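# Stand the toppled bottle upright on the steel table

## Task

A single bottle is lying on its side on the steel table; get it standing upright on that same table, and it must stay standing once the robot lets go.

## Robot and tools

Robot: two arms. left_arm has a left hand and right_arm a right hand; the left hand is the mirror of the right. Calibrated base positions in the scene frame: left_arm (-0.023, +0.347, +0.022) m, right_arm (+0.001, -0.228, +0.001) m, both facing almost straight ahead. A fixed post stands behind the arms. Cameras: cam_high, cam_left_wrist, cam_right_wrist, each 672x504.

Frame: the scene frame has its origin at table-top height, halfway between the nominal bases. +z is up, +x reaches out over the table, and left_arm is on the +y side. Image left and right do not match arm names. All reported poses and all offsets use these axes. Rotations turn about the arm's own Hand target position.

Hand point: a spot 0.05 m in front of the palm, 0.15 m out from the wrist face. Its +z runs along straight fingers, +y comes out of the palm, and +x runs across the palm away from the thumb on the right hand (toward the thumb on the left hand). Straight fingertips extend 0.06 to 0.07 m past it, about 0.06 m behind it along -y. A wrist bracket on the little-finger side can strike objects. With the thumb swung in front of the palm, the hand can wrap objects 0.035 to 0.065 m thick; thumb tip and index pad can pinch light items up to about 0.08 m.

Row layout (used by execute_actions and move): exactly 28 numbers, each in [-1, 1], always for both arms. Positions 1-6: left_arm dx, dy, dz, rx, ry, rz. Positions 7-14: left hand little, ring, middle, index, thumb_bend, thumb_turn, force_limit, speed. Positions 15-28: the same fourteen for right_arm. Pose numbers are offsets, not poses: they are measured from the arm's Hand target as it stood when the action or move began, along scene axes; 1.0 equals 0.6 m or 180 degrees; rx, ry, rz form a single rotation vector. Six zeros means no new request for that arm. Hand numbers are absolute targets: fingers and thumb_bend +1 straight, -1 curled; thumb_turn +1 beside the palm, -1 opposite the fingers. force_limit maps -1..+1 to roughly 0..10 N at the fingertip (0..15 N for the two thumb motors). speed rises from near zero at -1 to full at +0.48 and stays full above that. There is no keep-as-is code: to hold a hand unchanged, resend the eight hand numbers from its last executed row (if none yet, its hand_measured six plus hand_force_limit and hand_speed).

execute_actions: actions is a list of actions; each action is a list of 1 to 15 rows, one per 1/30 s step, the last row held to step 15. Every row in an action counts from that action's starting Hand target, so a repeated offset keeps moving further. cameras: list of names, ["all"], or []; by default images appear only for an empty actions list. An unknown camera name voids the call.

move: target is one 28-number row or a list of up to 15 rows; every row's offsets count from the Hand targets at the start of the move, not from the previous row. speed: m/s, 0.002 to 4.3, default 0.25 (turn rate capped at twice that in rad/s), one value or one per target. blend: corner rounding in m, default 0 (full stop at each target). blocking=false returns after about 0.5 s while the move continues. The whole move is capped at 10 s. Result adds a move: line with the ending (done, off_target, moving, held, fault) and limits (paced = pose clipped, held = steps withheld). Hand numbers on a later target are applied only after arrival and rest.

wait: seconds 0 to 3600; sends nothing new, lets a running move finish. stop: brakes a running move. zoom_image: camera plus region [x0, y0, x1, y1] in pixels, at most 504 by 504, from that camera's latest image. show_instructions: shows the reference pages. finished_scene: ends the scene (scene 1, optional); irreversible.

Results: end_effector_position (m) and end_effector_quat_wxyz in the scene frame; Hand target (the commanded pose after clipping, base for next offsets); joint positions, velocities, torques; motor temperatures. Hand readings list six values in motor order: hand_measured (position on the command scale), hand_stopped_by (moving, target, force, stalled, fault), hand_load_n (fingertip force, positive when pushed open; near 0 after a lost grip).

Behaviour: orientation commands are clipped to within 40 degrees of the current one each step. Arms track loosely and often rest 1 to 3 cm (sometimes 5 cm) short, usually low; if so, send the remaining gap as a fresh offset. A blocked arm keeps pushing; to release, command a target back beyond the hand point. Motors lock on reaching target or force_limit; to grip harder raise force_limit and command a position more closed than hand_measured; to loosen send one more open.

Avoid: dropping or knocking the bottle, letting it leave the table, releasing it while moving, fast contacts or pressing past contact, hitting the table or post hard, bringing the two hands together, and overloading fingers. For gentle closing use speed -0.94 or lower. Holding loads or straining makes motors hot: 85 °C brings a MOTOR HOT warning, 100 °C drops the arm for 30-60 s. Loose objects may be nudged occasionally. The scene keeps running while you think.

Each tool is called after "Emit:" as name(argument=value, ...) on one line, values as JSON.

Reference images:

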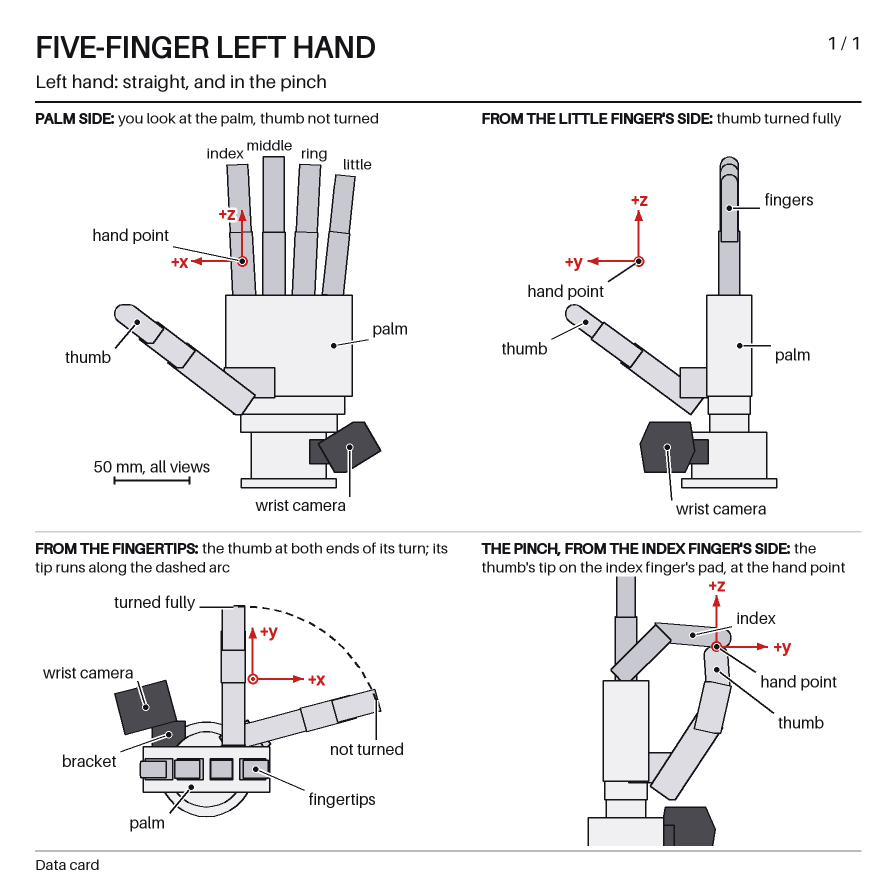

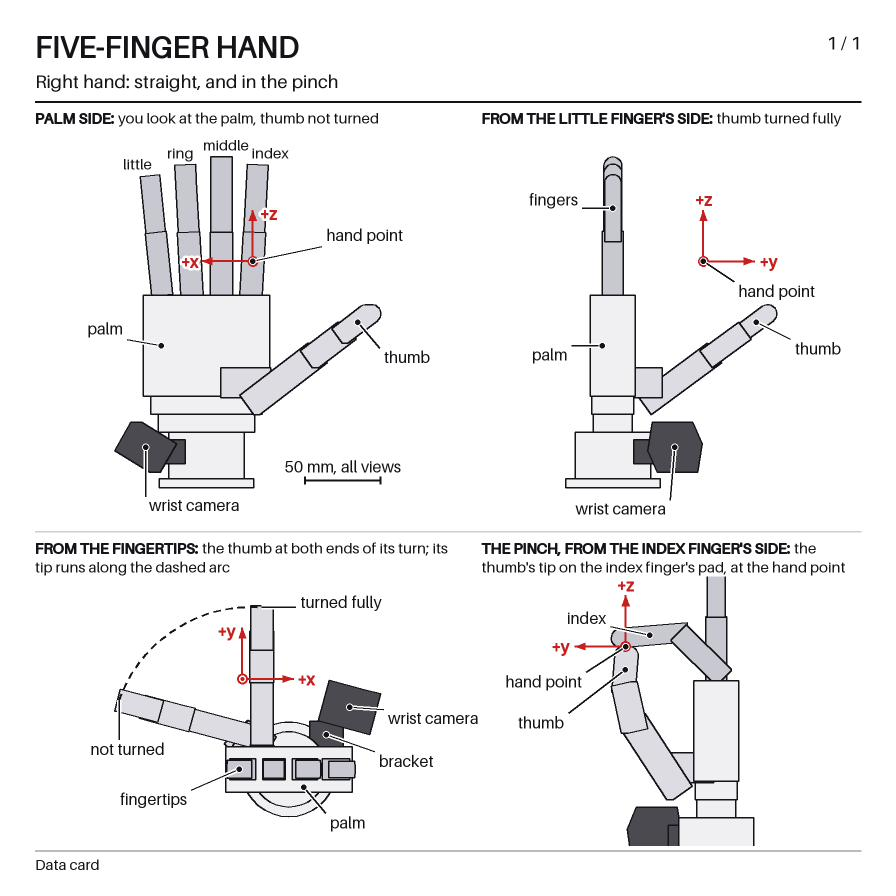

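## Session

Emit:
execute_actions(actions=[])

Scene clock: 0.00 s.
left_arm: end_effector_position=(+0.2945, +0.0593, +0.2186) hand_measured=(+1.000, +1.000, +1.000, +1.000, +1.000, +1.000) hand_load_n=(+0.0, +0.0, +0.0, +0.0, +0.0, +0.0) hand_stopped_by=(target, target, target, target, target, target) hand_force_limit=0.00 hand_speed=-0.80 end_effector_quat_wxyz=(+0.142, +0.697, -0.584, +0.391) | right_arm: end_effector_position=(+0.2458, -0.1203, +0.1988) hand_measured=(+1.000, +1.000, +1.000, +1.000, +1.000, +1.000) hand_load_n=(+0.0, +0.0, +0.0, +0.0, +0.0, +0.0) hand_stopped_by=(target, target, target, target, target, target) hand_force_limit=0.00 hand_speed=-0.80 end_effector_quat_wxyz=(-0.140, +0.765, -0.619, -0.109)
Joint positions: left_arm=[-0.428 1.107 0.766 -0.491 0.483 -0.751] | right_arm=[0.073 1.15 1.003 -1.389 -0.355 -0.128]
Joint velocities: within noise
Joint torques (N m): no reading
Motor temperatures (°C): left_arm=[27 27 30 23 28 32] | right_arm=[30 28 26 26 28 25]
Heat: left arm: hottest wrist roll 32 °C; right arm: hottest waist 30 °C.
Hand target: left_arm +0.3021, +0.0561, +0.2323; +0.138, +0.690, -0.584, +0.404 | right_arm +0.2526, -0.1197, +0.2067; -0.149, +0.766, -0.617, -0.100

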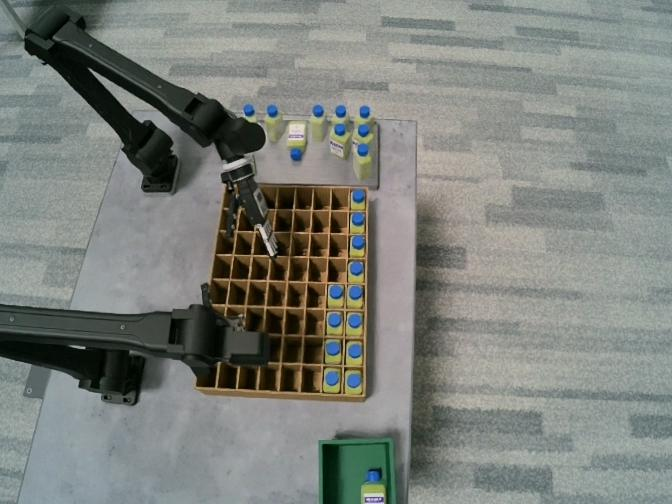

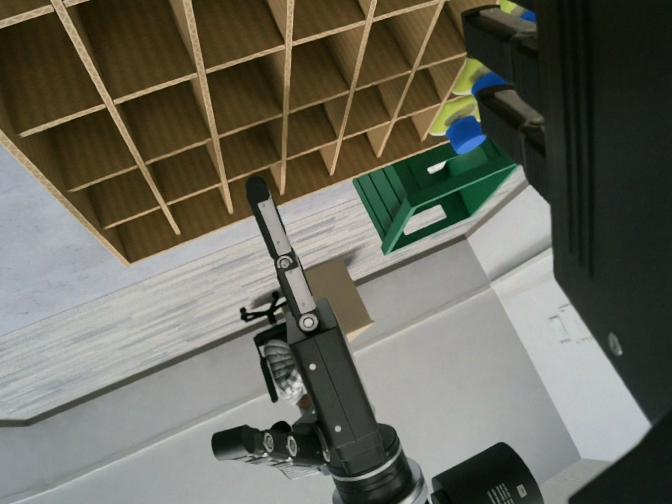

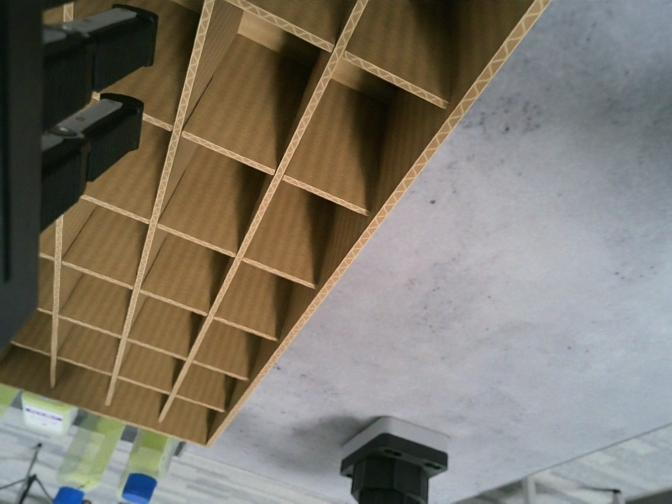

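Emit:
zoom_image(camera="cam_high", region=[200, 80, 440, 260])

Emit:
zoom_image(camera="cam_high", region=[250, 400, 450, 504])

Emit:
zoom_image(camera="cam_high", region=[0, 80, 240, 260])

Scaled by 2.100 from the camera's image (finer frame: 960x720).

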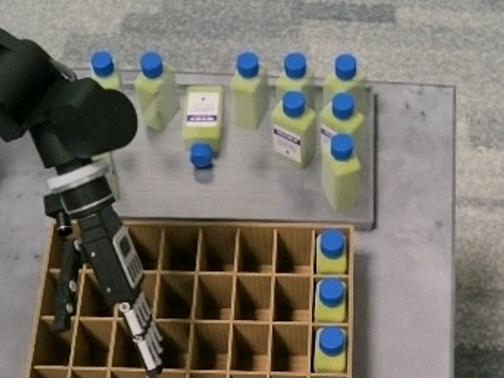

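Scaled by 2.520 from the camera's image (finer frame: 960x720).

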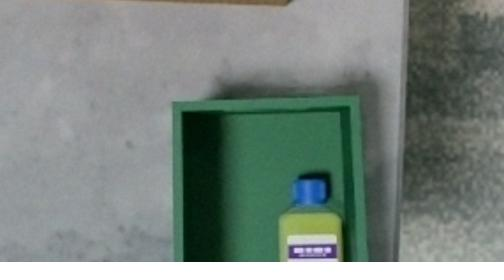

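Scaled by 2.100 from the camera's image (finer frame: 960x720).

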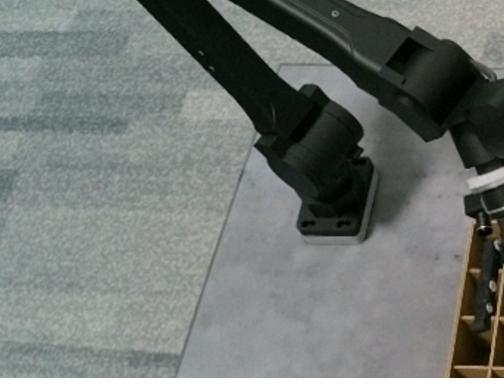

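Emit:
move(target=[0.097,0.407,0.113,0.4988,0.1444,0.002,1,1,1,1,1,1,0,-0.8,0,0,0,0,0,0,1,1,1,1,1,1,0,-0.8], cameras=["all"])

Scene clock: 130.83 s.
left_arm: end_effector_position=(+0.3538, +0.3049, +0.2943) hand_measured=(+1.000, +1.000, +1.000, +1.000, +1.000, +1.000) hand_load_n=(+0.0, +0.0, +0.0, +0.0, +0.0, +0.0) hand_stopped_by=(target, target, target, target, target, target) hand_force_limit=0.00 hand_speed=-0.80 end_effector_quat_wxyz=(+0.298, -0.644, +0.679, +0.190) | right_arm: end_effector_position=(+0.2458, -0.1203, +0.1988) hand_measured=(+1.000, +1.000, +1.000, +1.000, +1.000, +1.000) hand_load_n=(+0.0, +0.0, +0.0, +0.0, -0.5, +0.0) hand_stopped_by=(target, target, target, target, target, target) hand_force_limit=0.00 hand_speed=-0.80 end_effector_quat_wxyz=(-0.140, +0.765, -0.619, -0.109)
Joint positions: left_arm=[-0.394 1.484 1.498 -1.68 -0.717 -0.334] | right_arm=[0.073 1.15 1.003 -1.389 -0.355 -0.128]
Joint torques (N m): left_arm=[-0.5 -10.7 9.48 -0.06 -0.76 0.15] | right_arm=[0.62 -5.48 8.85 0.25 -0.31 0.04]
Motor temperatures (°C): left_arm=[27 27 43 23 28 31] | right_arm=[30 29 36 25 28 25]
Heat: left arm: hottest elbow 43 °C; right arm: hottest elbow 36 °C.
Hand target: left_arm +0.3603, +0.3002, +0.3002; -0.271, +0.653, -0.653, -0.271 | right_arm +0.2526, -0.1197, +0.2067; -0.149, +0.766, -0.617, -0.100
Off the commanded pose: left_arm 0.010 m, 10 deg | right_arm 0.010 m, 1 deg.
joint sent to its limit (left arm) — joint 4 (wrist pitch), lower limit. The joint targets are off in orientation, not in position.
move: off_target (left_arm)

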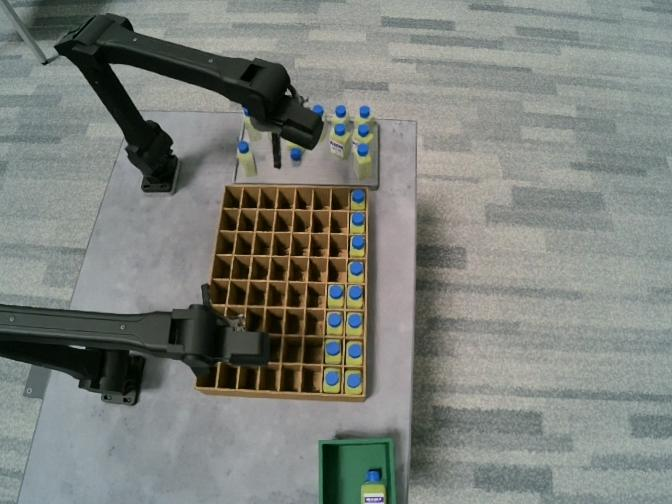

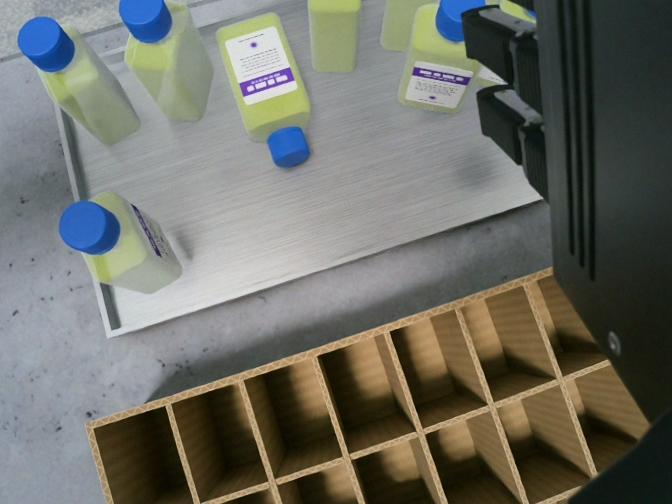

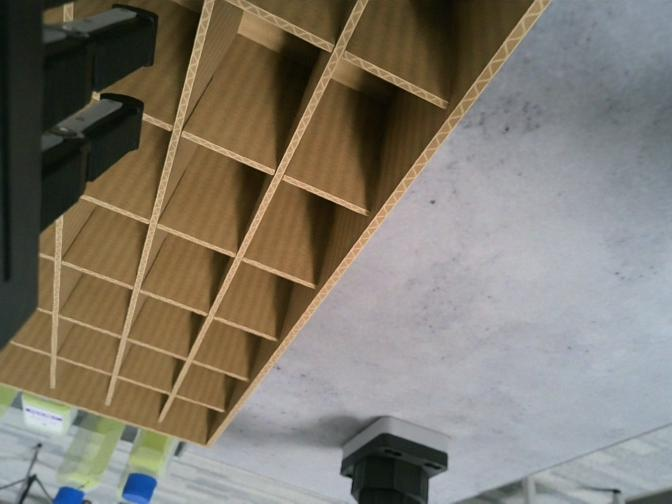

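Emit:
zoom_image(camera="cam_left_wrist", region=[0, 0, 504, 504])

Emit:
zoom_image(camera="cam_high", region=[180, 80, 440, 275])

Scaled by 1.000.

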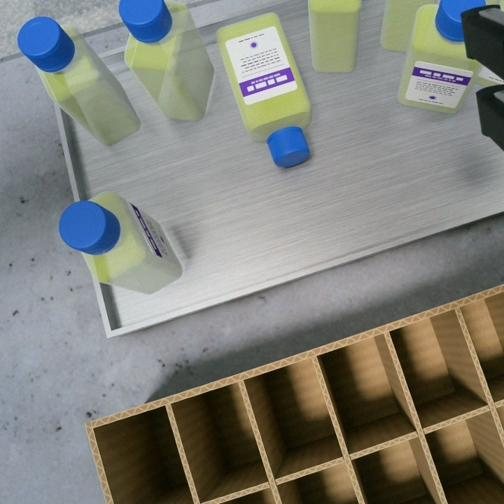

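Scaled by 1.938 from the camera's image (finer frame: 960x720).

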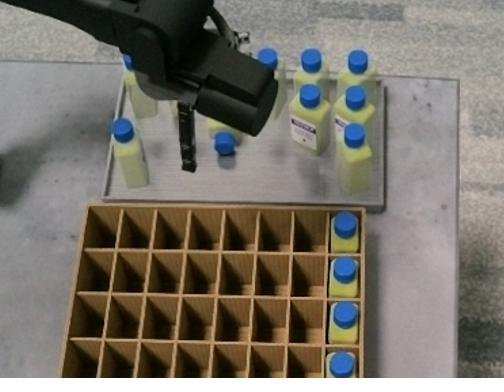

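Emit:
move(target=[0.0167,0.133,-0.167,0,0,0,-1,-1,-1,1,1,-0.65,0,-0.3,0,0,0,0,0,0,1,1,1,1,1,1,0,-0.8], cameras=["cam_high","cam_left_wrist"])

Scene clock: 420.20 s.
left_arm: end_effector_position=(+0.3653, +0.3811, +0.1966) hand_measured=(-1.000, -1.000, +1.000, +1.000, +1.000, -0.650) hand_load_n=(+0.5, +0.0, +0.0, +0.0, +0.0, +0.5) hand_stopped_by=(target, target, fault, target, target, target) hand_force_limit=0.00 hand_speed=-0.30 end_effector_quat_wxyz=(-0.266, +0.655, -0.651, -0.276) | right_arm: end_effector_position=(+0.2458, -0.1203, +0.1988) hand_measured=(+1.000, +1.000, +1.000, +1.000, +1.000, +1.000) hand_load_n=(+0.0, +0.0, +0.0, +0.0, -0.5, +0.0) hand_stopped_by=(target, target, target, target, target, target) hand_force_limit=0.00 hand_speed=-0.80 end_effector_quat_wxyz=(-0.140, +0.765, -0.619, -0.109)
Joint positions: left_arm=[-0.219 1.61 1.342 -1.498 -0.768 -0.261] | right_arm=[0.073 1.15 1.003 -1.389 -0.355 -0.128]
Joint torques (N m): left_arm=[-0.26 -13.74 7.79 0.43 -0.74 0.17] | right_arm=[1.03 -5.48 8.8 0.29 -0.32 0.02]
Heat: left arm: hottest elbow 44 °C; right arm: hottest elbow 40 °C.
Hand target: left_arm +0.3704, +0.3800, +0.2000; -0.271, +0.653, -0.653, -0.271 | right_arm +0.2526, -0.1197, +0.2067; -0.149, +0.766, -0.617, -0.100
Off the commanded pose: left_arm 0.006 m, 1 deg | right_arm 0.010 m, 1 deg.
move: done

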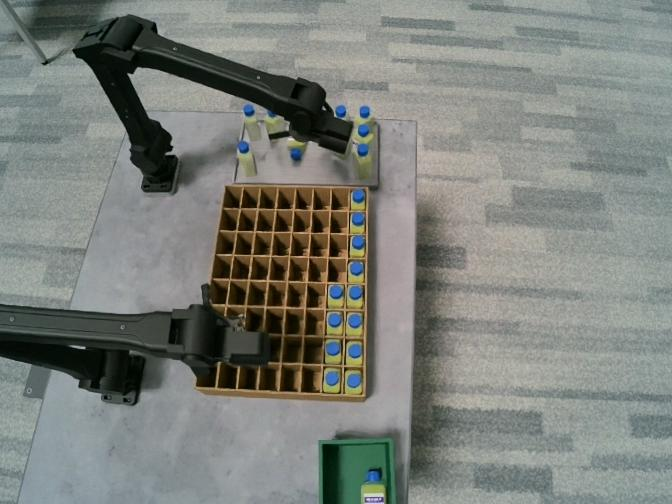

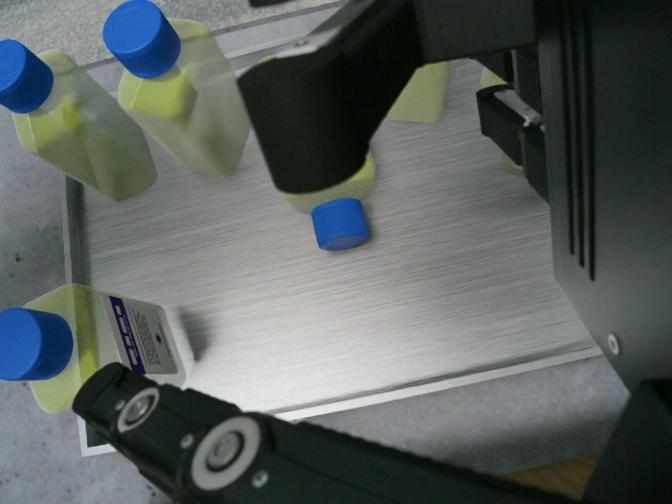

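Emit:
zoom_image(camera="cam_left_wrist", region=[300, 0, 672, 280])

Emit:
zoom_image(camera="cam_high", region=[220, 90, 400, 225])

Scaled by 1.355 from the camera's image (finer frame: 960x720).

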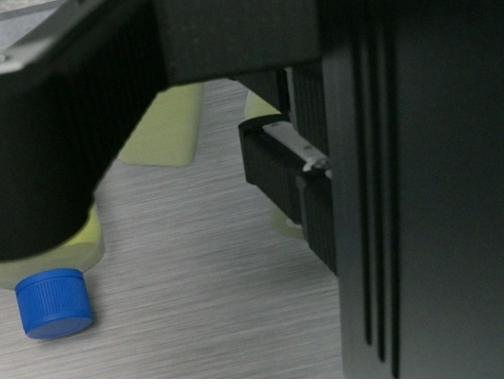

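Scaled by 2.800 from the camera's image (finer frame: 960x720).

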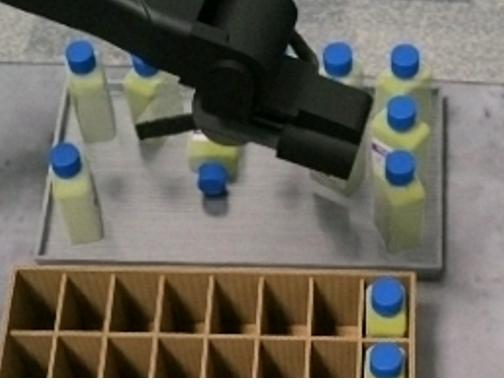

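Emit:
zoom_image(camera="cam_left_wrist", region=[0, 0, 280, 210])

Emit:
zoom_image(camera="cam_left_wrist", region=[0, 200, 400, 500])

Scaled by 1.800 from the camera's image (finer frame: 960x720).

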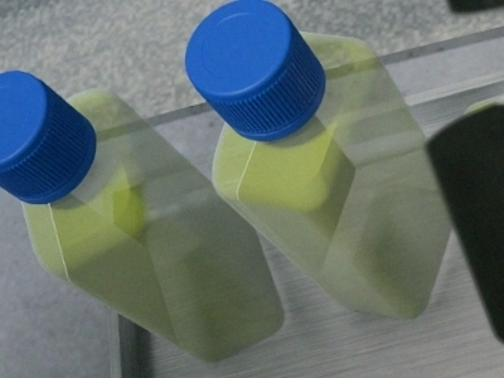

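Scaled by 1.260 from the camera's image (finer frame: 960x720).

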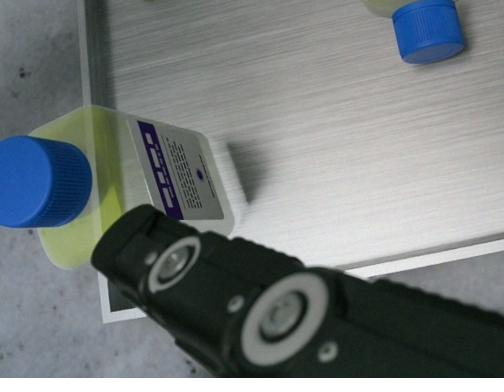

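Emit:
move(target=[-0.009,-0.008,-0.133,-0.0264,-0.1962,-0.1799,-1,-1,-1,0,1,-0.65,0,-0.3,0,0,0,0,0,0,1,1,1,1,1,1,0,-0.8], cameras=["cam_high","cam_left_wrist"], speed=0.15)

Scene clock: 561.17 s.
left_arm: end_effector_position=(+0.3601, +0.3735, +0.1113) hand_measured=(-1.000, -1.000, +1.000, +0.000, +1.000, -0.650) hand_load_n=(+0.0, +0.0, +0.0, +0.0, +0.0, +0.0) hand_stopped_by=(target, target, fault, target, target, target) hand_force_limit=0.00 hand_speed=-0.30 end_effector_quat_wxyz=(+0.482, -0.510, +0.712, -0.041) | right_arm: end_effector_position=(+0.2458, -0.1203, +0.1988) hand_measured=(+1.000, +1.000, +1.000, +1.000, +1.000, +1.000) hand_load_n=(+0.0, +0.0, +0.0, +0.0, +0.0, +0.0) hand_stopped_by=(target, target, target, target, target, target) hand_force_limit=0.00 hand_speed=-0.80 end_effector_quat_wxyz=(-0.140, +0.765, -0.619, -0.109)
Joint positions: left_arm=[-0.258 1.104 0.537 -0.144 -0.616 0.402] | right_arm=[0.073 1.15 1.003 -1.389 -0.355 -0.128]
Joint torques (N m): left_arm=[0.5 -6.95 7.62 2.77 -0.26 0.16] | right_arm=[0.56 -5.6 8.84 0.23 -0.3 0.02]
Motor temperatures (°C): left_arm=[26 28 39 22 28 28] | right_arm=[29 29 41 25 27 24]
Heat: left arm: hottest elbow 39 °C; right arm: hottest elbow 41 °C.
Hand target: left_arm +0.3649, +0.3753, +0.1202; +0.491, -0.509, +0.705, -0.049 | right_arm +0.2526, -0.1197, +0.2067; -0.149, +0.766, -0.617, -0.100
Off the commanded pose: left_arm 0.010 m, 2 deg | right_arm 0.010 m, 1 deg.
move: done

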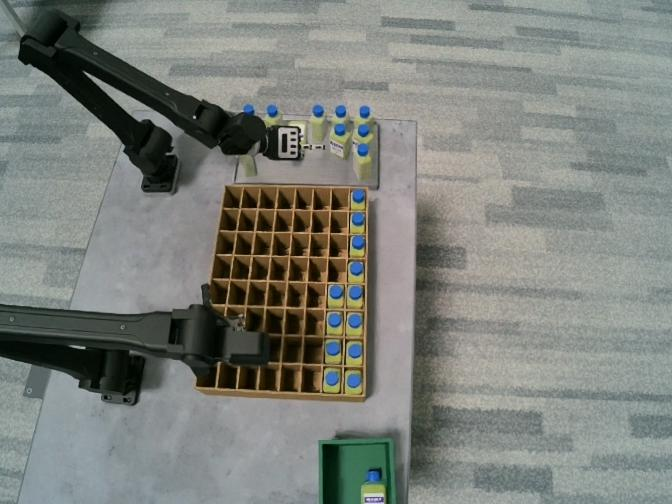

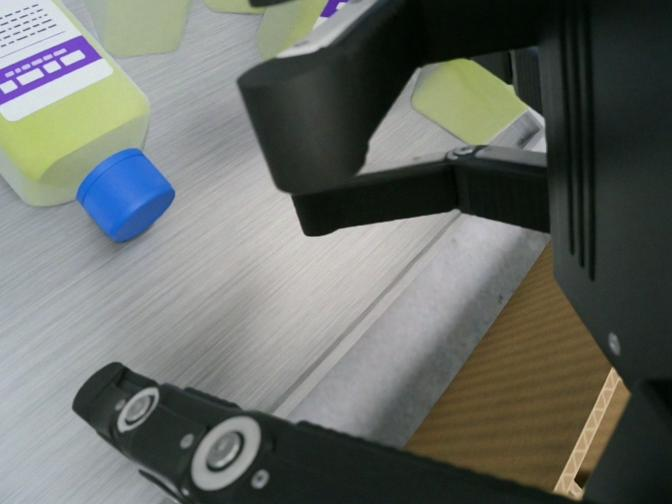

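Emit:
move(target=[0.0135,0.04,-0.0135,0,0,0,-1,-1,-1,0,1,-0.65,0,-0.3,0,0,0,0,0,0,1,1,1,1,1,1,0,-0.8], cameras=["cam_high","cam_left_wrist"], speed=0.1)

Emit:
zoom_image(camera="cam_high", region=[220, 90, 400, 225])

Scene clock: 588.17 s.
left_arm: end_effector_position=(+0.3699, +0.3987, +0.1142) hand_measured=(-1.000, -1.000, +1.000, +0.000, +1.000, -0.650) hand_load_n=(+0.0, +0.0, +0.0, +0.0, +0.0, +0.0) hand_stopped_by=(target, target, fault, target, target, target) hand_force_limit=0.00 hand_speed=-0.30 end_effector_quat_wxyz=(+0.490, -0.513, +0.703, -0.050) | right_arm: end_effector_position=(+0.2458, -0.1203, +0.1988) hand_measured=(+1.000, +1.000, +1.000, +1.000, +1.000, +1.000) hand_load_n=(+0.0, +0.0, +0.0, +0.0, +0.0, +0.0) hand_stopped_by=(target, target, target, target, target, target) hand_force_limit=0.00 hand_speed=-0.80 end_effector_quat_wxyz=(-0.140, +0.765, -0.619, -0.109)
Joint positions: left_arm=[-0.167 1.105 0.527 -0.069 -0.548 0.465] | right_arm=[0.073 1.15 1.003 -1.389 -0.355 -0.128]
Joint torques (N m): left_arm=[0.15 -4.6 7.56 2.86 -0.2 0.18] | right_arm=[0.5 -5.54 8.81 0.28 -0.32 0.03]
Heat: left arm: hottest elbow 40 °C; right arm: hottest elbow 41 °C.
Hand target: left_arm +0.3731, +0.3993, +0.1122; +0.491, -0.509, +0.705, -0.049 | right_arm +0.2526, -0.1197, +0.2067; -0.149, +0.766, -0.617, -0.100
Off the commanded pose: left_arm 0.004 m, 1 deg | right_arm 0.010 m, 1 deg.
move: done

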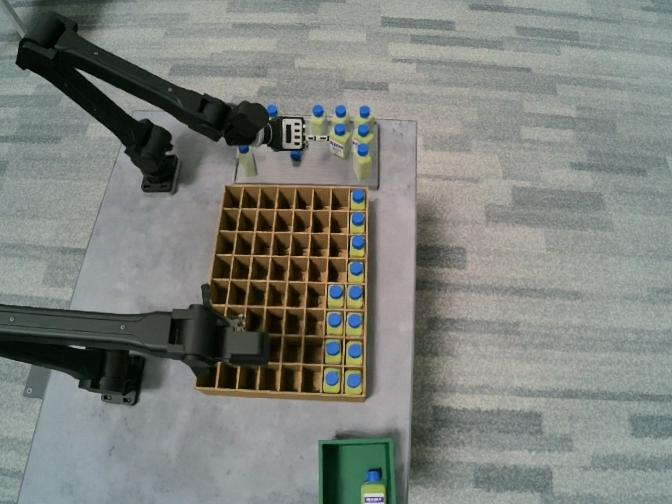

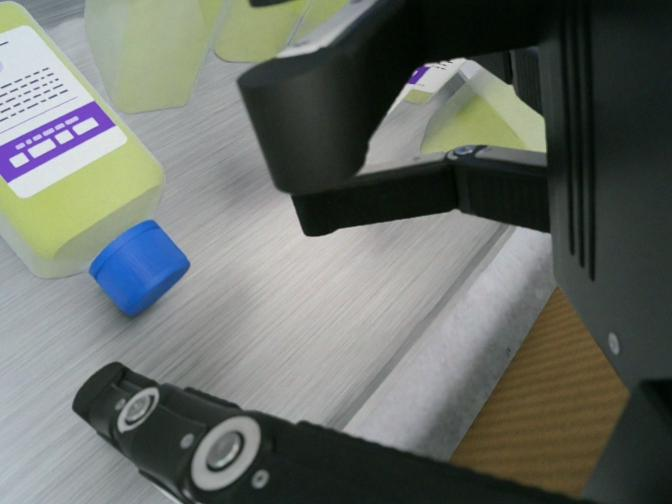

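Scaled by 2.800 from the camera's image (finer frame: 960x720).

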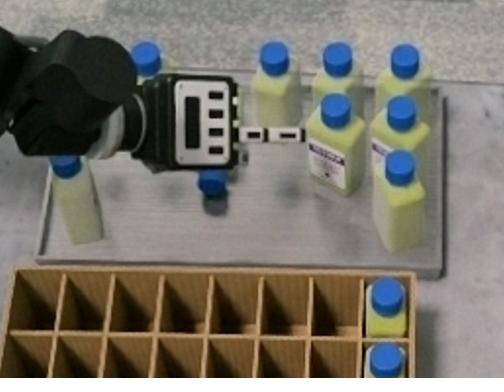

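Emit:
move(target=[0.018,0.033,-0.08,0,0,0,-1,-1,-1,-0.1,1,-0.65,0,-0.3,0,0,0,0,0,0,1,1,1,1,1,1,0,-0.8], cameras=["cam_high","cam_left_wrist"], speed=0.1)

Scene clock: 613.47 s.
left_arm: end_effector_position=(+0.3799, +0.4166, +0.0635) hand_measured=(-1.000, -1.000, +1.000, -0.100, +1.000, -0.650) hand_load_n=(+0.5, +0.0, -0.5, +0.0, +0.0, +0.0) hand_stopped_by=(target, target, fault, target, target, target) hand_force_limit=0.00 hand_speed=-0.30 end_effector_quat_wxyz=(+0.487, -0.512, +0.706, -0.049) | right_arm: end_effector_position=(+0.2458, -0.1203, +0.1988) hand_measured=(+1.000, +1.000, +1.000, +1.000, +1.000, +1.000) hand_load_n=(+0.0, +0.0, +0.0, +0.0, +0.0, +0.0) hand_stopped_by=(target, target, target, target, target, target) hand_force_limit=0.00 hand_speed=-0.80 end_effector_quat_wxyz=(-0.140, +0.765, -0.619, -0.109)
Joint positions: left_arm=[-0.102 1.265 0.473 0.16 -0.492 0.512] | right_arm=[0.073 1.15 1.003 -1.389 -0.355 -0.128]
Joint torques (N m): left_arm=[0.44 -6.07 6.6 3.03 -0.2 0.21] | right_arm=[0.56 -5.71 8.73 0.21 -0.32 -0.02]
Heat: left arm: hottest elbow 41 °C; right arm: hottest elbow 42 °C.
Hand target: left_arm +0.3839, +0.4191, +0.0641; +0.491, -0.509, +0.705, -0.049 | right_arm +0.2526, -0.1197, +0.2067; -0.149, +0.766, -0.617, -0.100
Off the commanded pose: left_arm 0.005 m, 1 deg | right_arm 0.010 m, 1 deg.
move: done

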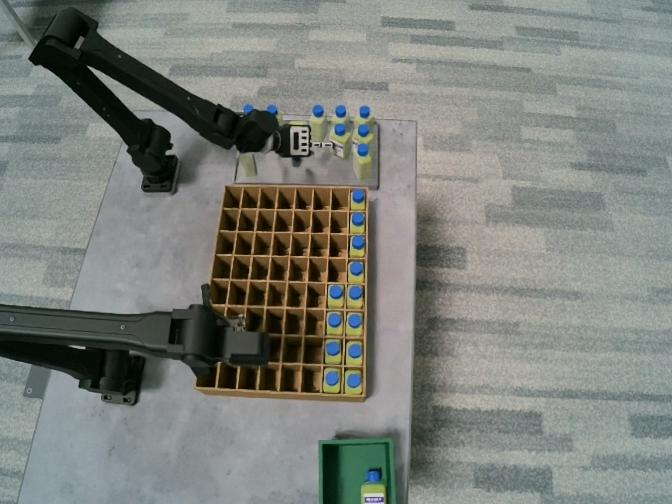

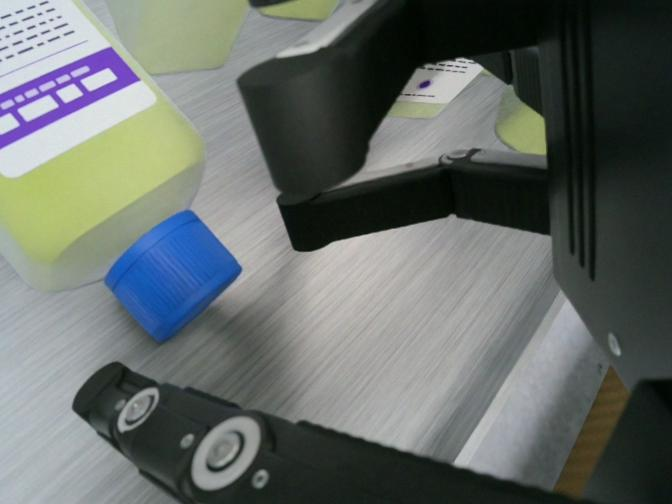

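Emit:
move(target=[-0.005,0.0215,-0.0255,0,0,0,-1,-1,-1,-0.1,1,-0.65,0,-0.3,0,0,0,0,0,0,1,1,1,1,1,1,0,-0.8], cameras=["cam_high","cam_left_wrist"], speed=0.08)

Emit:
zoom_image(camera="cam_high", region=[220, 90, 400, 225])

Scene clock: 632.17 s.
left_arm: end_effector_position=(+0.3803, +0.4274, +0.0531) hand_measured=(-1.000, -1.000, +1.000, -0.100, +1.000, -0.650) hand_load_n=(+0.0, +0.0, +0.0, +0.0, +0.0, +0.0) hand_stopped_by=(target, target, fault, target, target, target) hand_force_limit=0.00 hand_speed=-0.30 end_effector_quat_wxyz=(+0.492, -0.510, +0.704, -0.054) | right_arm: end_effector_position=(+0.2458, -0.1203, +0.1988) hand_measured=(+1.000, +1.000, +1.000, +1.000, +1.000, +1.000) hand_load_n=(+0.0, +0.0, +0.0, +0.0, +0.0, +0.0) hand_stopped_by=(target, target, target, target, target, target) hand_force_limit=0.00 hand_speed=-0.80 end_effector_quat_wxyz=(-0.140, +0.765, -0.619, -0.109)
Joint positions: left_arm=[-0.063 1.297 0.448 0.244 -0.455 0.539] | right_arm=[0.073 1.15 1.003 -1.389 -0.355 -0.128]
Joint torques (N m): left_arm=[0.79 -5.36 6.13 2.88 -0.22 0.17] | right_arm=[0.67 -5.36 8.8 0.21 -0.31 0.02]
Heat: left arm: hottest elbow 39 °C; right arm: hottest elbow 42 °C.
Hand target: left_arm +0.3808, +0.4320, +0.0488; +0.491, -0.509, +0.705, -0.049 | right_arm +0.2526, -0.1197, +0.2067; -0.149, +0.766, -0.617, -0.100
Off the commanded pose: left_arm 0.006 m, 1 deg | right_arm 0.010 m, 1 deg.
move: done

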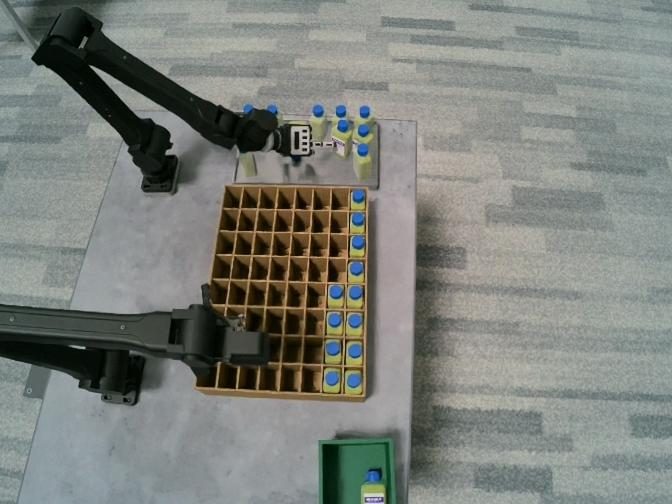

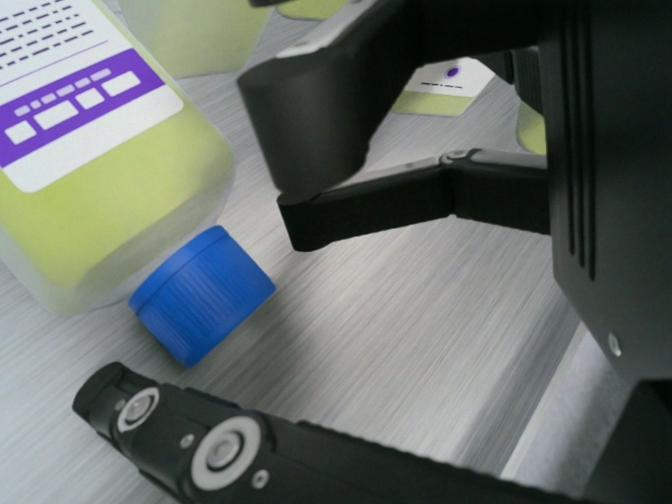

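Scaled by 2.800 from the camera's image (finer frame: 960x720).

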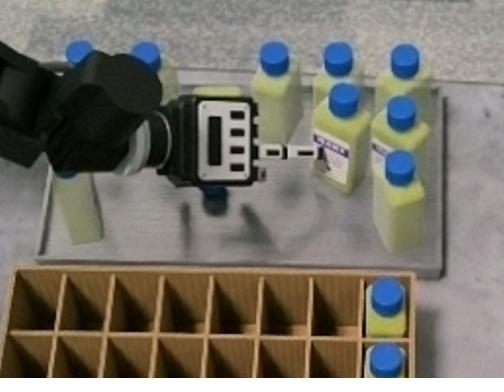

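Emit:
move(target=[-0.0113,0.0067,0.0153,0,0,0,-1,-1,-1,-0.1,1,-0.65,0,-0.3,0,0,0,0,0,0,1,1,1,1,1,1,0,-0.8], cameras=["cam_high","cam_left_wrist"], speed=0.08)

Emit:
zoom_image(camera="cam_high", region=[260, 110, 380, 200])

Scene clock: 680.10 s.
left_arm: end_effector_position=(+0.3738, +0.4319, +0.0519) hand_measured=(-1.000, -1.000, +1.000, -0.100, +1.000, -0.650) hand_load_n=(+0.0, +0.0, +0.0, +0.5, +0.0, +0.5) hand_stopped_by=(target, target, fault, target, target, target) hand_force_limit=0.00 hand_speed=-0.30 end_effector_quat_wxyz=(+0.487, -0.510, +0.707, -0.051) | right_arm: end_effector_position=(+0.2458, -0.1203, +0.1988) hand_measured=(+1.000, +1.000, +1.000, +1.000, +1.000, +1.000) hand_load_n=(+0.0, +0.0, +0.0, +0.0, +0.0, +0.0) hand_stopped_by=(target, target, target, target, target, target) hand_force_limit=0.00 hand_speed=-0.80 end_effector_quat_wxyz=(-0.140, +0.765, -0.619, -0.109)
Joint positions: left_arm=[-0.048 1.282 0.438 0.229 -0.443 0.548] | right_arm=[0.073 1.15 1.003 -1.389 -0.355 -0.128]
Joint torques (N m): left_arm=[0.67 -8.12 6.31 1.91 -0.26 0.2] | right_arm=[0.38 -5.66 8.8 0.25 -0.31 0.03]
Heat: left arm: hottest elbow 39 °C; right arm: hottest elbow 42 °C.
Hand target: left_arm +0.3739, +0.4361, +0.0578; +0.491, -0.509, +0.705, -0.049 | right_arm +0.2526, -0.1197, +0.2067; -0.149, +0.766, -0.617, -0.100
Off the commanded pose: left_arm 0.007 m, 1 deg | right_arm 0.010 m, 1 deg.
move: done

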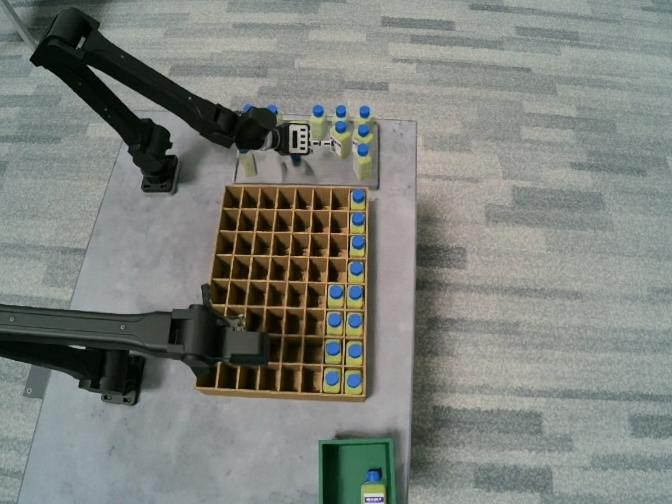

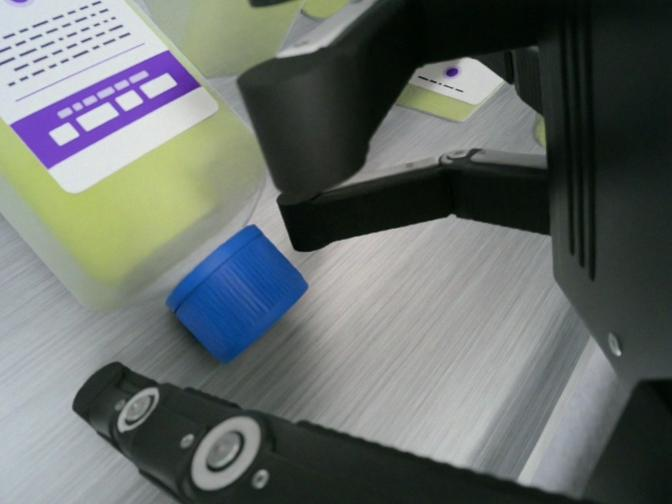

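Scaled by 4.200 from the camera's image (finer frame: 960x720).

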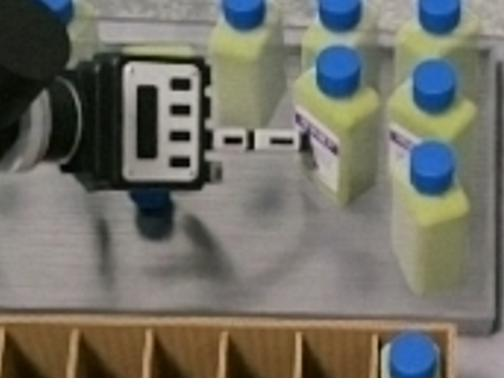

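Emit:
move(target=[-0.009,0.0,0.003,0,0,0,-1,-1,-1,-0.2,1,-0.65,-0.6,-0.94,0,0,0,0,0,0,1,1,1,1,1,1,0,-0.8], cameras=["cam_left_wrist"], speed=0.05)

Scene clock: 705.00 s.
left_arm: end_effector_position=(+0.3692, +0.4326, +0.0549) hand_measured=(-1.000, -1.000, +1.000, -0.200, +1.000, -0.650) hand_load_n=(+0.0, +0.0, +0.0, +0.5, +0.0, +0.0) hand_stopped_by=(target, target, fault, target, target, target) hand_force_limit=-0.60 hand_speed=-0.94 end_effector_quat_wxyz=(+0.488, -0.511, +0.706, -0.051) | right_arm: end_effector_position=(+0.2458, -0.1203, +0.1988) hand_measured=(+1.000, +1.000, +1.000, +1.000, +1.000, +1.000) hand_load_n=(+0.0, +0.0, -0.5, +0.0, +0.0, +0.0) hand_stopped_by=(target, target, target, target, target, target) hand_force_limit=0.00 hand_speed=-0.80 end_effector_quat_wxyz=(-0.140, +0.765, -0.619, -0.109)
Joint positions: left_arm=[-0.047 1.258 0.429 0.218 -0.443 0.549] | right_arm=[0.073 1.15 1.003 -1.389 -0.355 -0.128]
Joint torques (N m): left_arm=[0.62 -7.88 6.3 1.87 -0.26 0.17] | right_arm=[0.5 -5.66 8.79 0.21 -0.31 0.04]
Heat: left arm: hottest elbow 37 °C; right arm: hottest elbow 42 °C.
Hand target: left_arm +0.3686, +0.4361, +0.0597; +0.491, -0.509, +0.705, -0.049 | right_arm +0.2526, -0.1197, +0.2067; -0.149, +0.766, -0.617, -0.100
Off the commanded pose: left_arm 0.006 m, 0 deg | right_arm 0.010 m, 1 deg.
move: done

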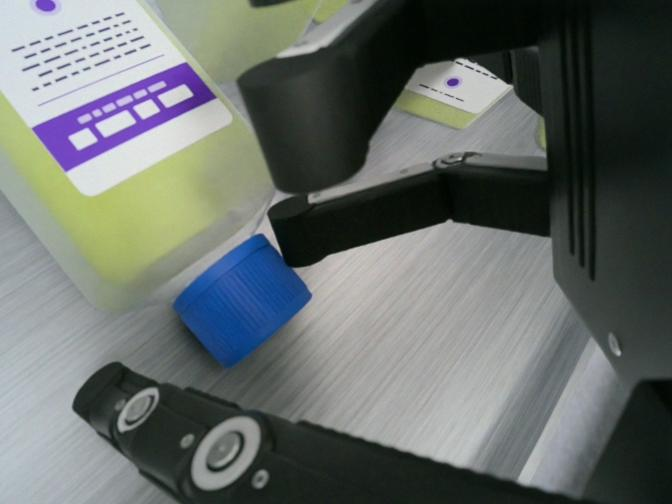

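Emit:
move(target=[0,0,0,0,0,0,-1,-1,-1,-0.2,0.55,-0.65,-0.6,-0.94,0,0,0,0,0,0,1,1,1,1,1,1,0,-0.8], cameras=["cam_left_wrist"], speed=0.05)

Scene clock: 719.73 s.
left_arm: end_effector_position=(+0.3692, +0.4326, +0.0549) hand_measured=(-1.000, -1.000, +1.000, -0.200, +0.572, -0.650) hand_load_n=(+0.0, +0.0, +0.0, +0.5, +0.5, +0.0) hand_stopped_by=(target, target, fault, target, moving, target) hand_force_limit=-0.60 hand_speed=-0.94 end_effector_quat_wxyz=(+0.488, -0.511, +0.706, -0.051) | right_arm: end_effector_position=(+0.2458, -0.1203, +0.1988) hand_measured=(+1.000, +1.000, +1.000, +1.000, +1.000, +1.000) hand_load_n=(+0.0, +0.0, +0.0, +0.0, +0.0, +0.0) hand_stopped_by=(target, target, target, target, target, target) hand_force_limit=0.00 hand_speed=-0.80 end_effector_quat_wxyz=(-0.140, +0.765, -0.619, -0.109)
Joint positions: left_arm=[-0.047 1.258 0.429 0.218 -0.443 0.549] | right_arm=[0.073 1.15 1.003 -1.389 -0.355 -0.128]
Joint torques (N m): left_arm=[0.62 -7.82 6.27 1.85 -0.26 0.15] | right_arm=[0.56 -5.77 8.8 0.24 -0.32 0.03]
Heat: left arm: hottest elbow 37 °C; right arm: hottest elbow 42 °C.
Hand target: left_arm +0.3686, +0.4361, +0.0597; +0.491, -0.509, +0.705, -0.049 | right_arm +0.2526, -0.1197, +0.2067; -0.149, +0.766, -0.617, -0.100
Off the commanded pose: left_arm 0.006 m, 0 deg | right_arm 0.010 m, 1 deg.
move: moving (left_arm; no rest 5 s after the move's start)

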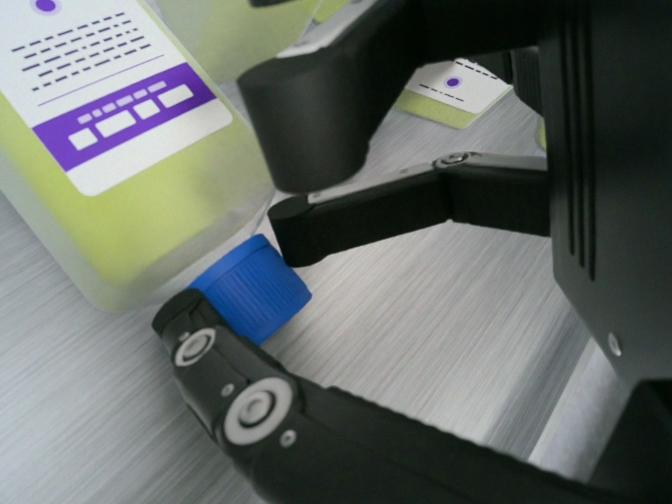

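Emit:
move(target=[0,-0.0127,0,0,0,0,-1,-1,-1,-0.2,0.55,-0.65,-0.6,-0.94,0,0,0,0,0,0,1,1,1,1,1,1,0,-0.8], cameras=["cam_left_wrist"], speed=0.05)

Scene clock: 729.13 s.
left_arm: end_effector_position=(+0.3675, +0.4316, +0.0551) hand_measured=(-1.000, -1.000, +1.000, -0.200, +0.550, -0.650) hand_load_n=(+0.0, +0.0, +0.0, +0.5, +0.0, +0.0) hand_stopped_by=(target, target, fault, target, target, target) hand_force_limit=-0.60 hand_speed=-0.94 end_effector_quat_wxyz=(+0.489, -0.510, +0.707, -0.045) | right_arm: end_effector_position=(+0.2458, -0.1203, +0.1988) hand_measured=(+1.000, +1.000, +1.000, +1.000, +1.000, +1.000) hand_load_n=(+0.0, +0.0, +0.0, +0.0, +0.0, +0.0) hand_stopped_by=(target, target, target, target, target, target) hand_force_limit=0.00 hand_speed=-0.80 end_effector_quat_wxyz=(-0.140, +0.765, -0.619, -0.109)
Joint positions: left_arm=[-0.057 1.257 0.429 0.211 -0.461 0.549] | right_arm=[0.073 1.15 1.003 -1.389 -0.355 -0.128]
Joint torques (N m): left_arm=[-0.62 -7.82 6.39 1.74 -0.4 0] | right_arm=[0.62 -5.66 8.87 0.28 -0.32 0.01]
Heat: left arm: hottest elbow 37 °C; right arm: hottest elbow 43 °C.
Hand target: left_arm +0.3686, +0.4284, +0.0597; +0.491, -0.509, +0.705, -0.049 | right_arm +0.2526, -0.1197, +0.2067; -0.149, +0.766, -0.617, -0.100
Off the commanded pose: left_arm 0.006 m, 1 deg | right_arm 0.010 m, 1 deg.
move: done

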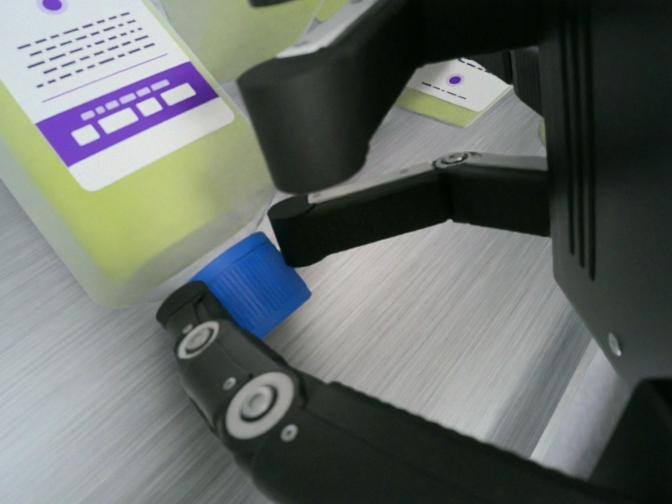

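Emit:
move(target=[0.002,-0.011,0,0,0,0,-1,-1,-1,-0.2,0.55,-0.65,-0.6,-0.94,0,0,0,0,0,0,1,1,1,1,1,1,0,-0.8], cameras=["cam_left_wrist"], speed=0.05)

Scene clock: 733.80 s.
left_arm: end_effector_position=(+0.3667, +0.4256, +0.0548) hand_measured=(-1.000, -1.000, +1.000, -0.200, +0.550, -0.650) hand_load_n=(+0.0, +0.0, +0.0, +0.5, +0.0, -0.5) hand_stopped_by=(target, target, fault, target, target, target) hand_force_limit=-0.60 hand_speed=-0.94 end_effector_quat_wxyz=(+0.489, -0.506, +0.709, -0.042) | right_arm: end_effector_position=(+0.2458, -0.1203, +0.1988) hand_measured=(+1.000, +1.000, +1.000, +1.000, +1.000, +1.000) hand_load_n=(+0.0, +0.0, +0.0, +0.0, +0.0, +0.0) hand_stopped_by=(target, target, target, target, target, target) hand_force_limit=0.00 hand_speed=-0.80 end_effector_quat_wxyz=(-0.140, +0.765, -0.619, -0.109)
Joint positions: left_arm=[-0.081 1.257 0.429 0.204 -0.481 0.544] | right_arm=[0.073 1.15 1.003 -1.389 -0.355 -0.128]
Joint torques (N m): left_arm=[-0.62 -7.47 6.69 1.73 -0.38 -0.1] | right_arm=[0.97 -5.48 8.81 0.28 -0.31 0.04]
Heat: left arm: hottest elbow 37 °C; right arm: hottest elbow 43 °C.
Hand target: left_arm +0.3698, +0.4219, +0.0597; +0.491, -0.509, +0.705, -0.049 | right_arm +0.2526, -0.1197, +0.2067; -0.149, +0.766, -0.617, -0.100
Off the commanded pose: left_arm 0.007 m, 1 deg | right_arm 0.010 m, 1 deg.
move: done

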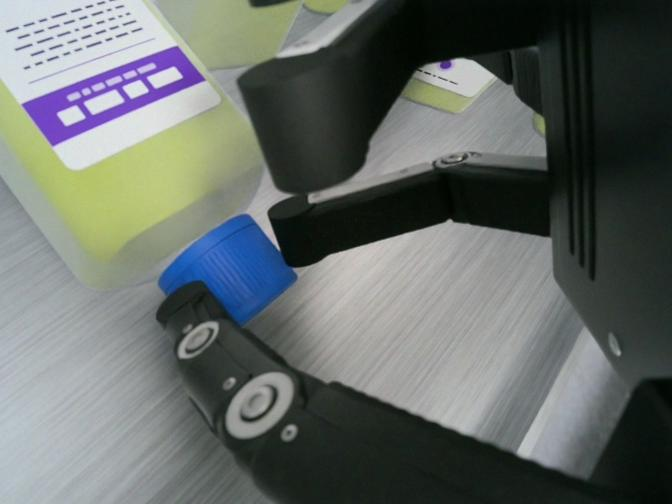

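Emit:
move(target=[0,0,0,0,0,0,-1,-1,-1,-0.2,0.35,-0.65,-0.6,-0.92,0,0,0,0,0,0,1,1,1,1,1,1,0,-0.8], cameras=["cam_left_wrist"], speed=0.05)

Scene clock: 740.87 s.
left_arm: end_effector_position=(+0.3669, +0.4254, +0.0560) hand_measured=(-1.000, -1.000, +1.000, -0.200, +0.350, -0.650) hand_load_n=(+0.5, +0.0, +0.0, +1.0, +1.0, -1.0) hand_stopped_by=(target, target, fault, target, target, target) hand_force_limit=-0.60 hand_speed=-0.92 end_effector_quat_wxyz=(+0.490, -0.506, +0.709, -0.043) | right_arm: end_effector_position=(+0.2458, -0.1203, +0.1988) hand_measured=(+1.000, +1.000, +1.000, +1.000, +1.000, +1.000) hand_load_n=(+0.0, +0.0, +0.5, +0.0, +0.0, +0.0) hand_stopped_by=(target, target, target, target, target, target) hand_force_limit=0.00 hand_speed=-0.80 end_effector_quat_wxyz=(-0.140, +0.765, -0.619, -0.109)
Joint positions: left_arm=[-0.081 1.254 0.429 0.203 -0.481 0.544] | right_arm=[0.073 1.15 1.003 -1.389 -0.355 -0.128]
Joint torques (N m): left_arm=[-0.5 -7.18 6.74 1.78 -0.35 -0.1] | right_arm=[0.73 -5.6 8.79 0.25 -0.31 0.02]
Heat: left arm: hottest elbow 37 °C; right arm: hottest elbow 43 °C.
Hand target: left_arm +0.3698, +0.4217, +0.0597; +0.491, -0.509, +0.705, -0.049 | right_arm +0.2526, -0.1197, +0.2067; -0.149, +0.766, -0.617, -0.100
Off the commanded pose: left_arm 0.006 m, 1 deg | right_arm 0.010 m, 1 deg.
move: done

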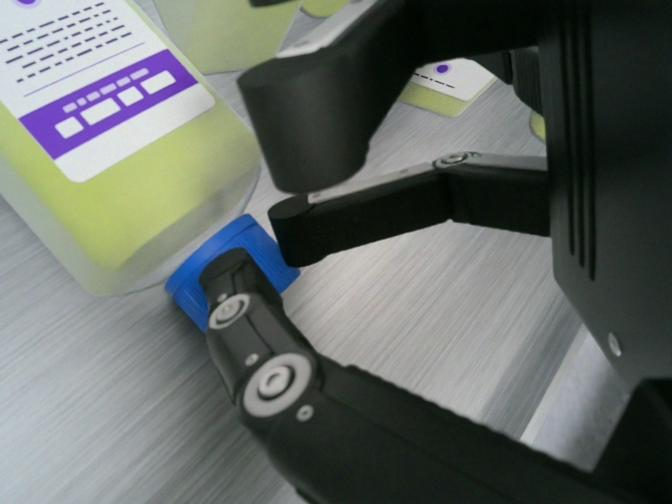

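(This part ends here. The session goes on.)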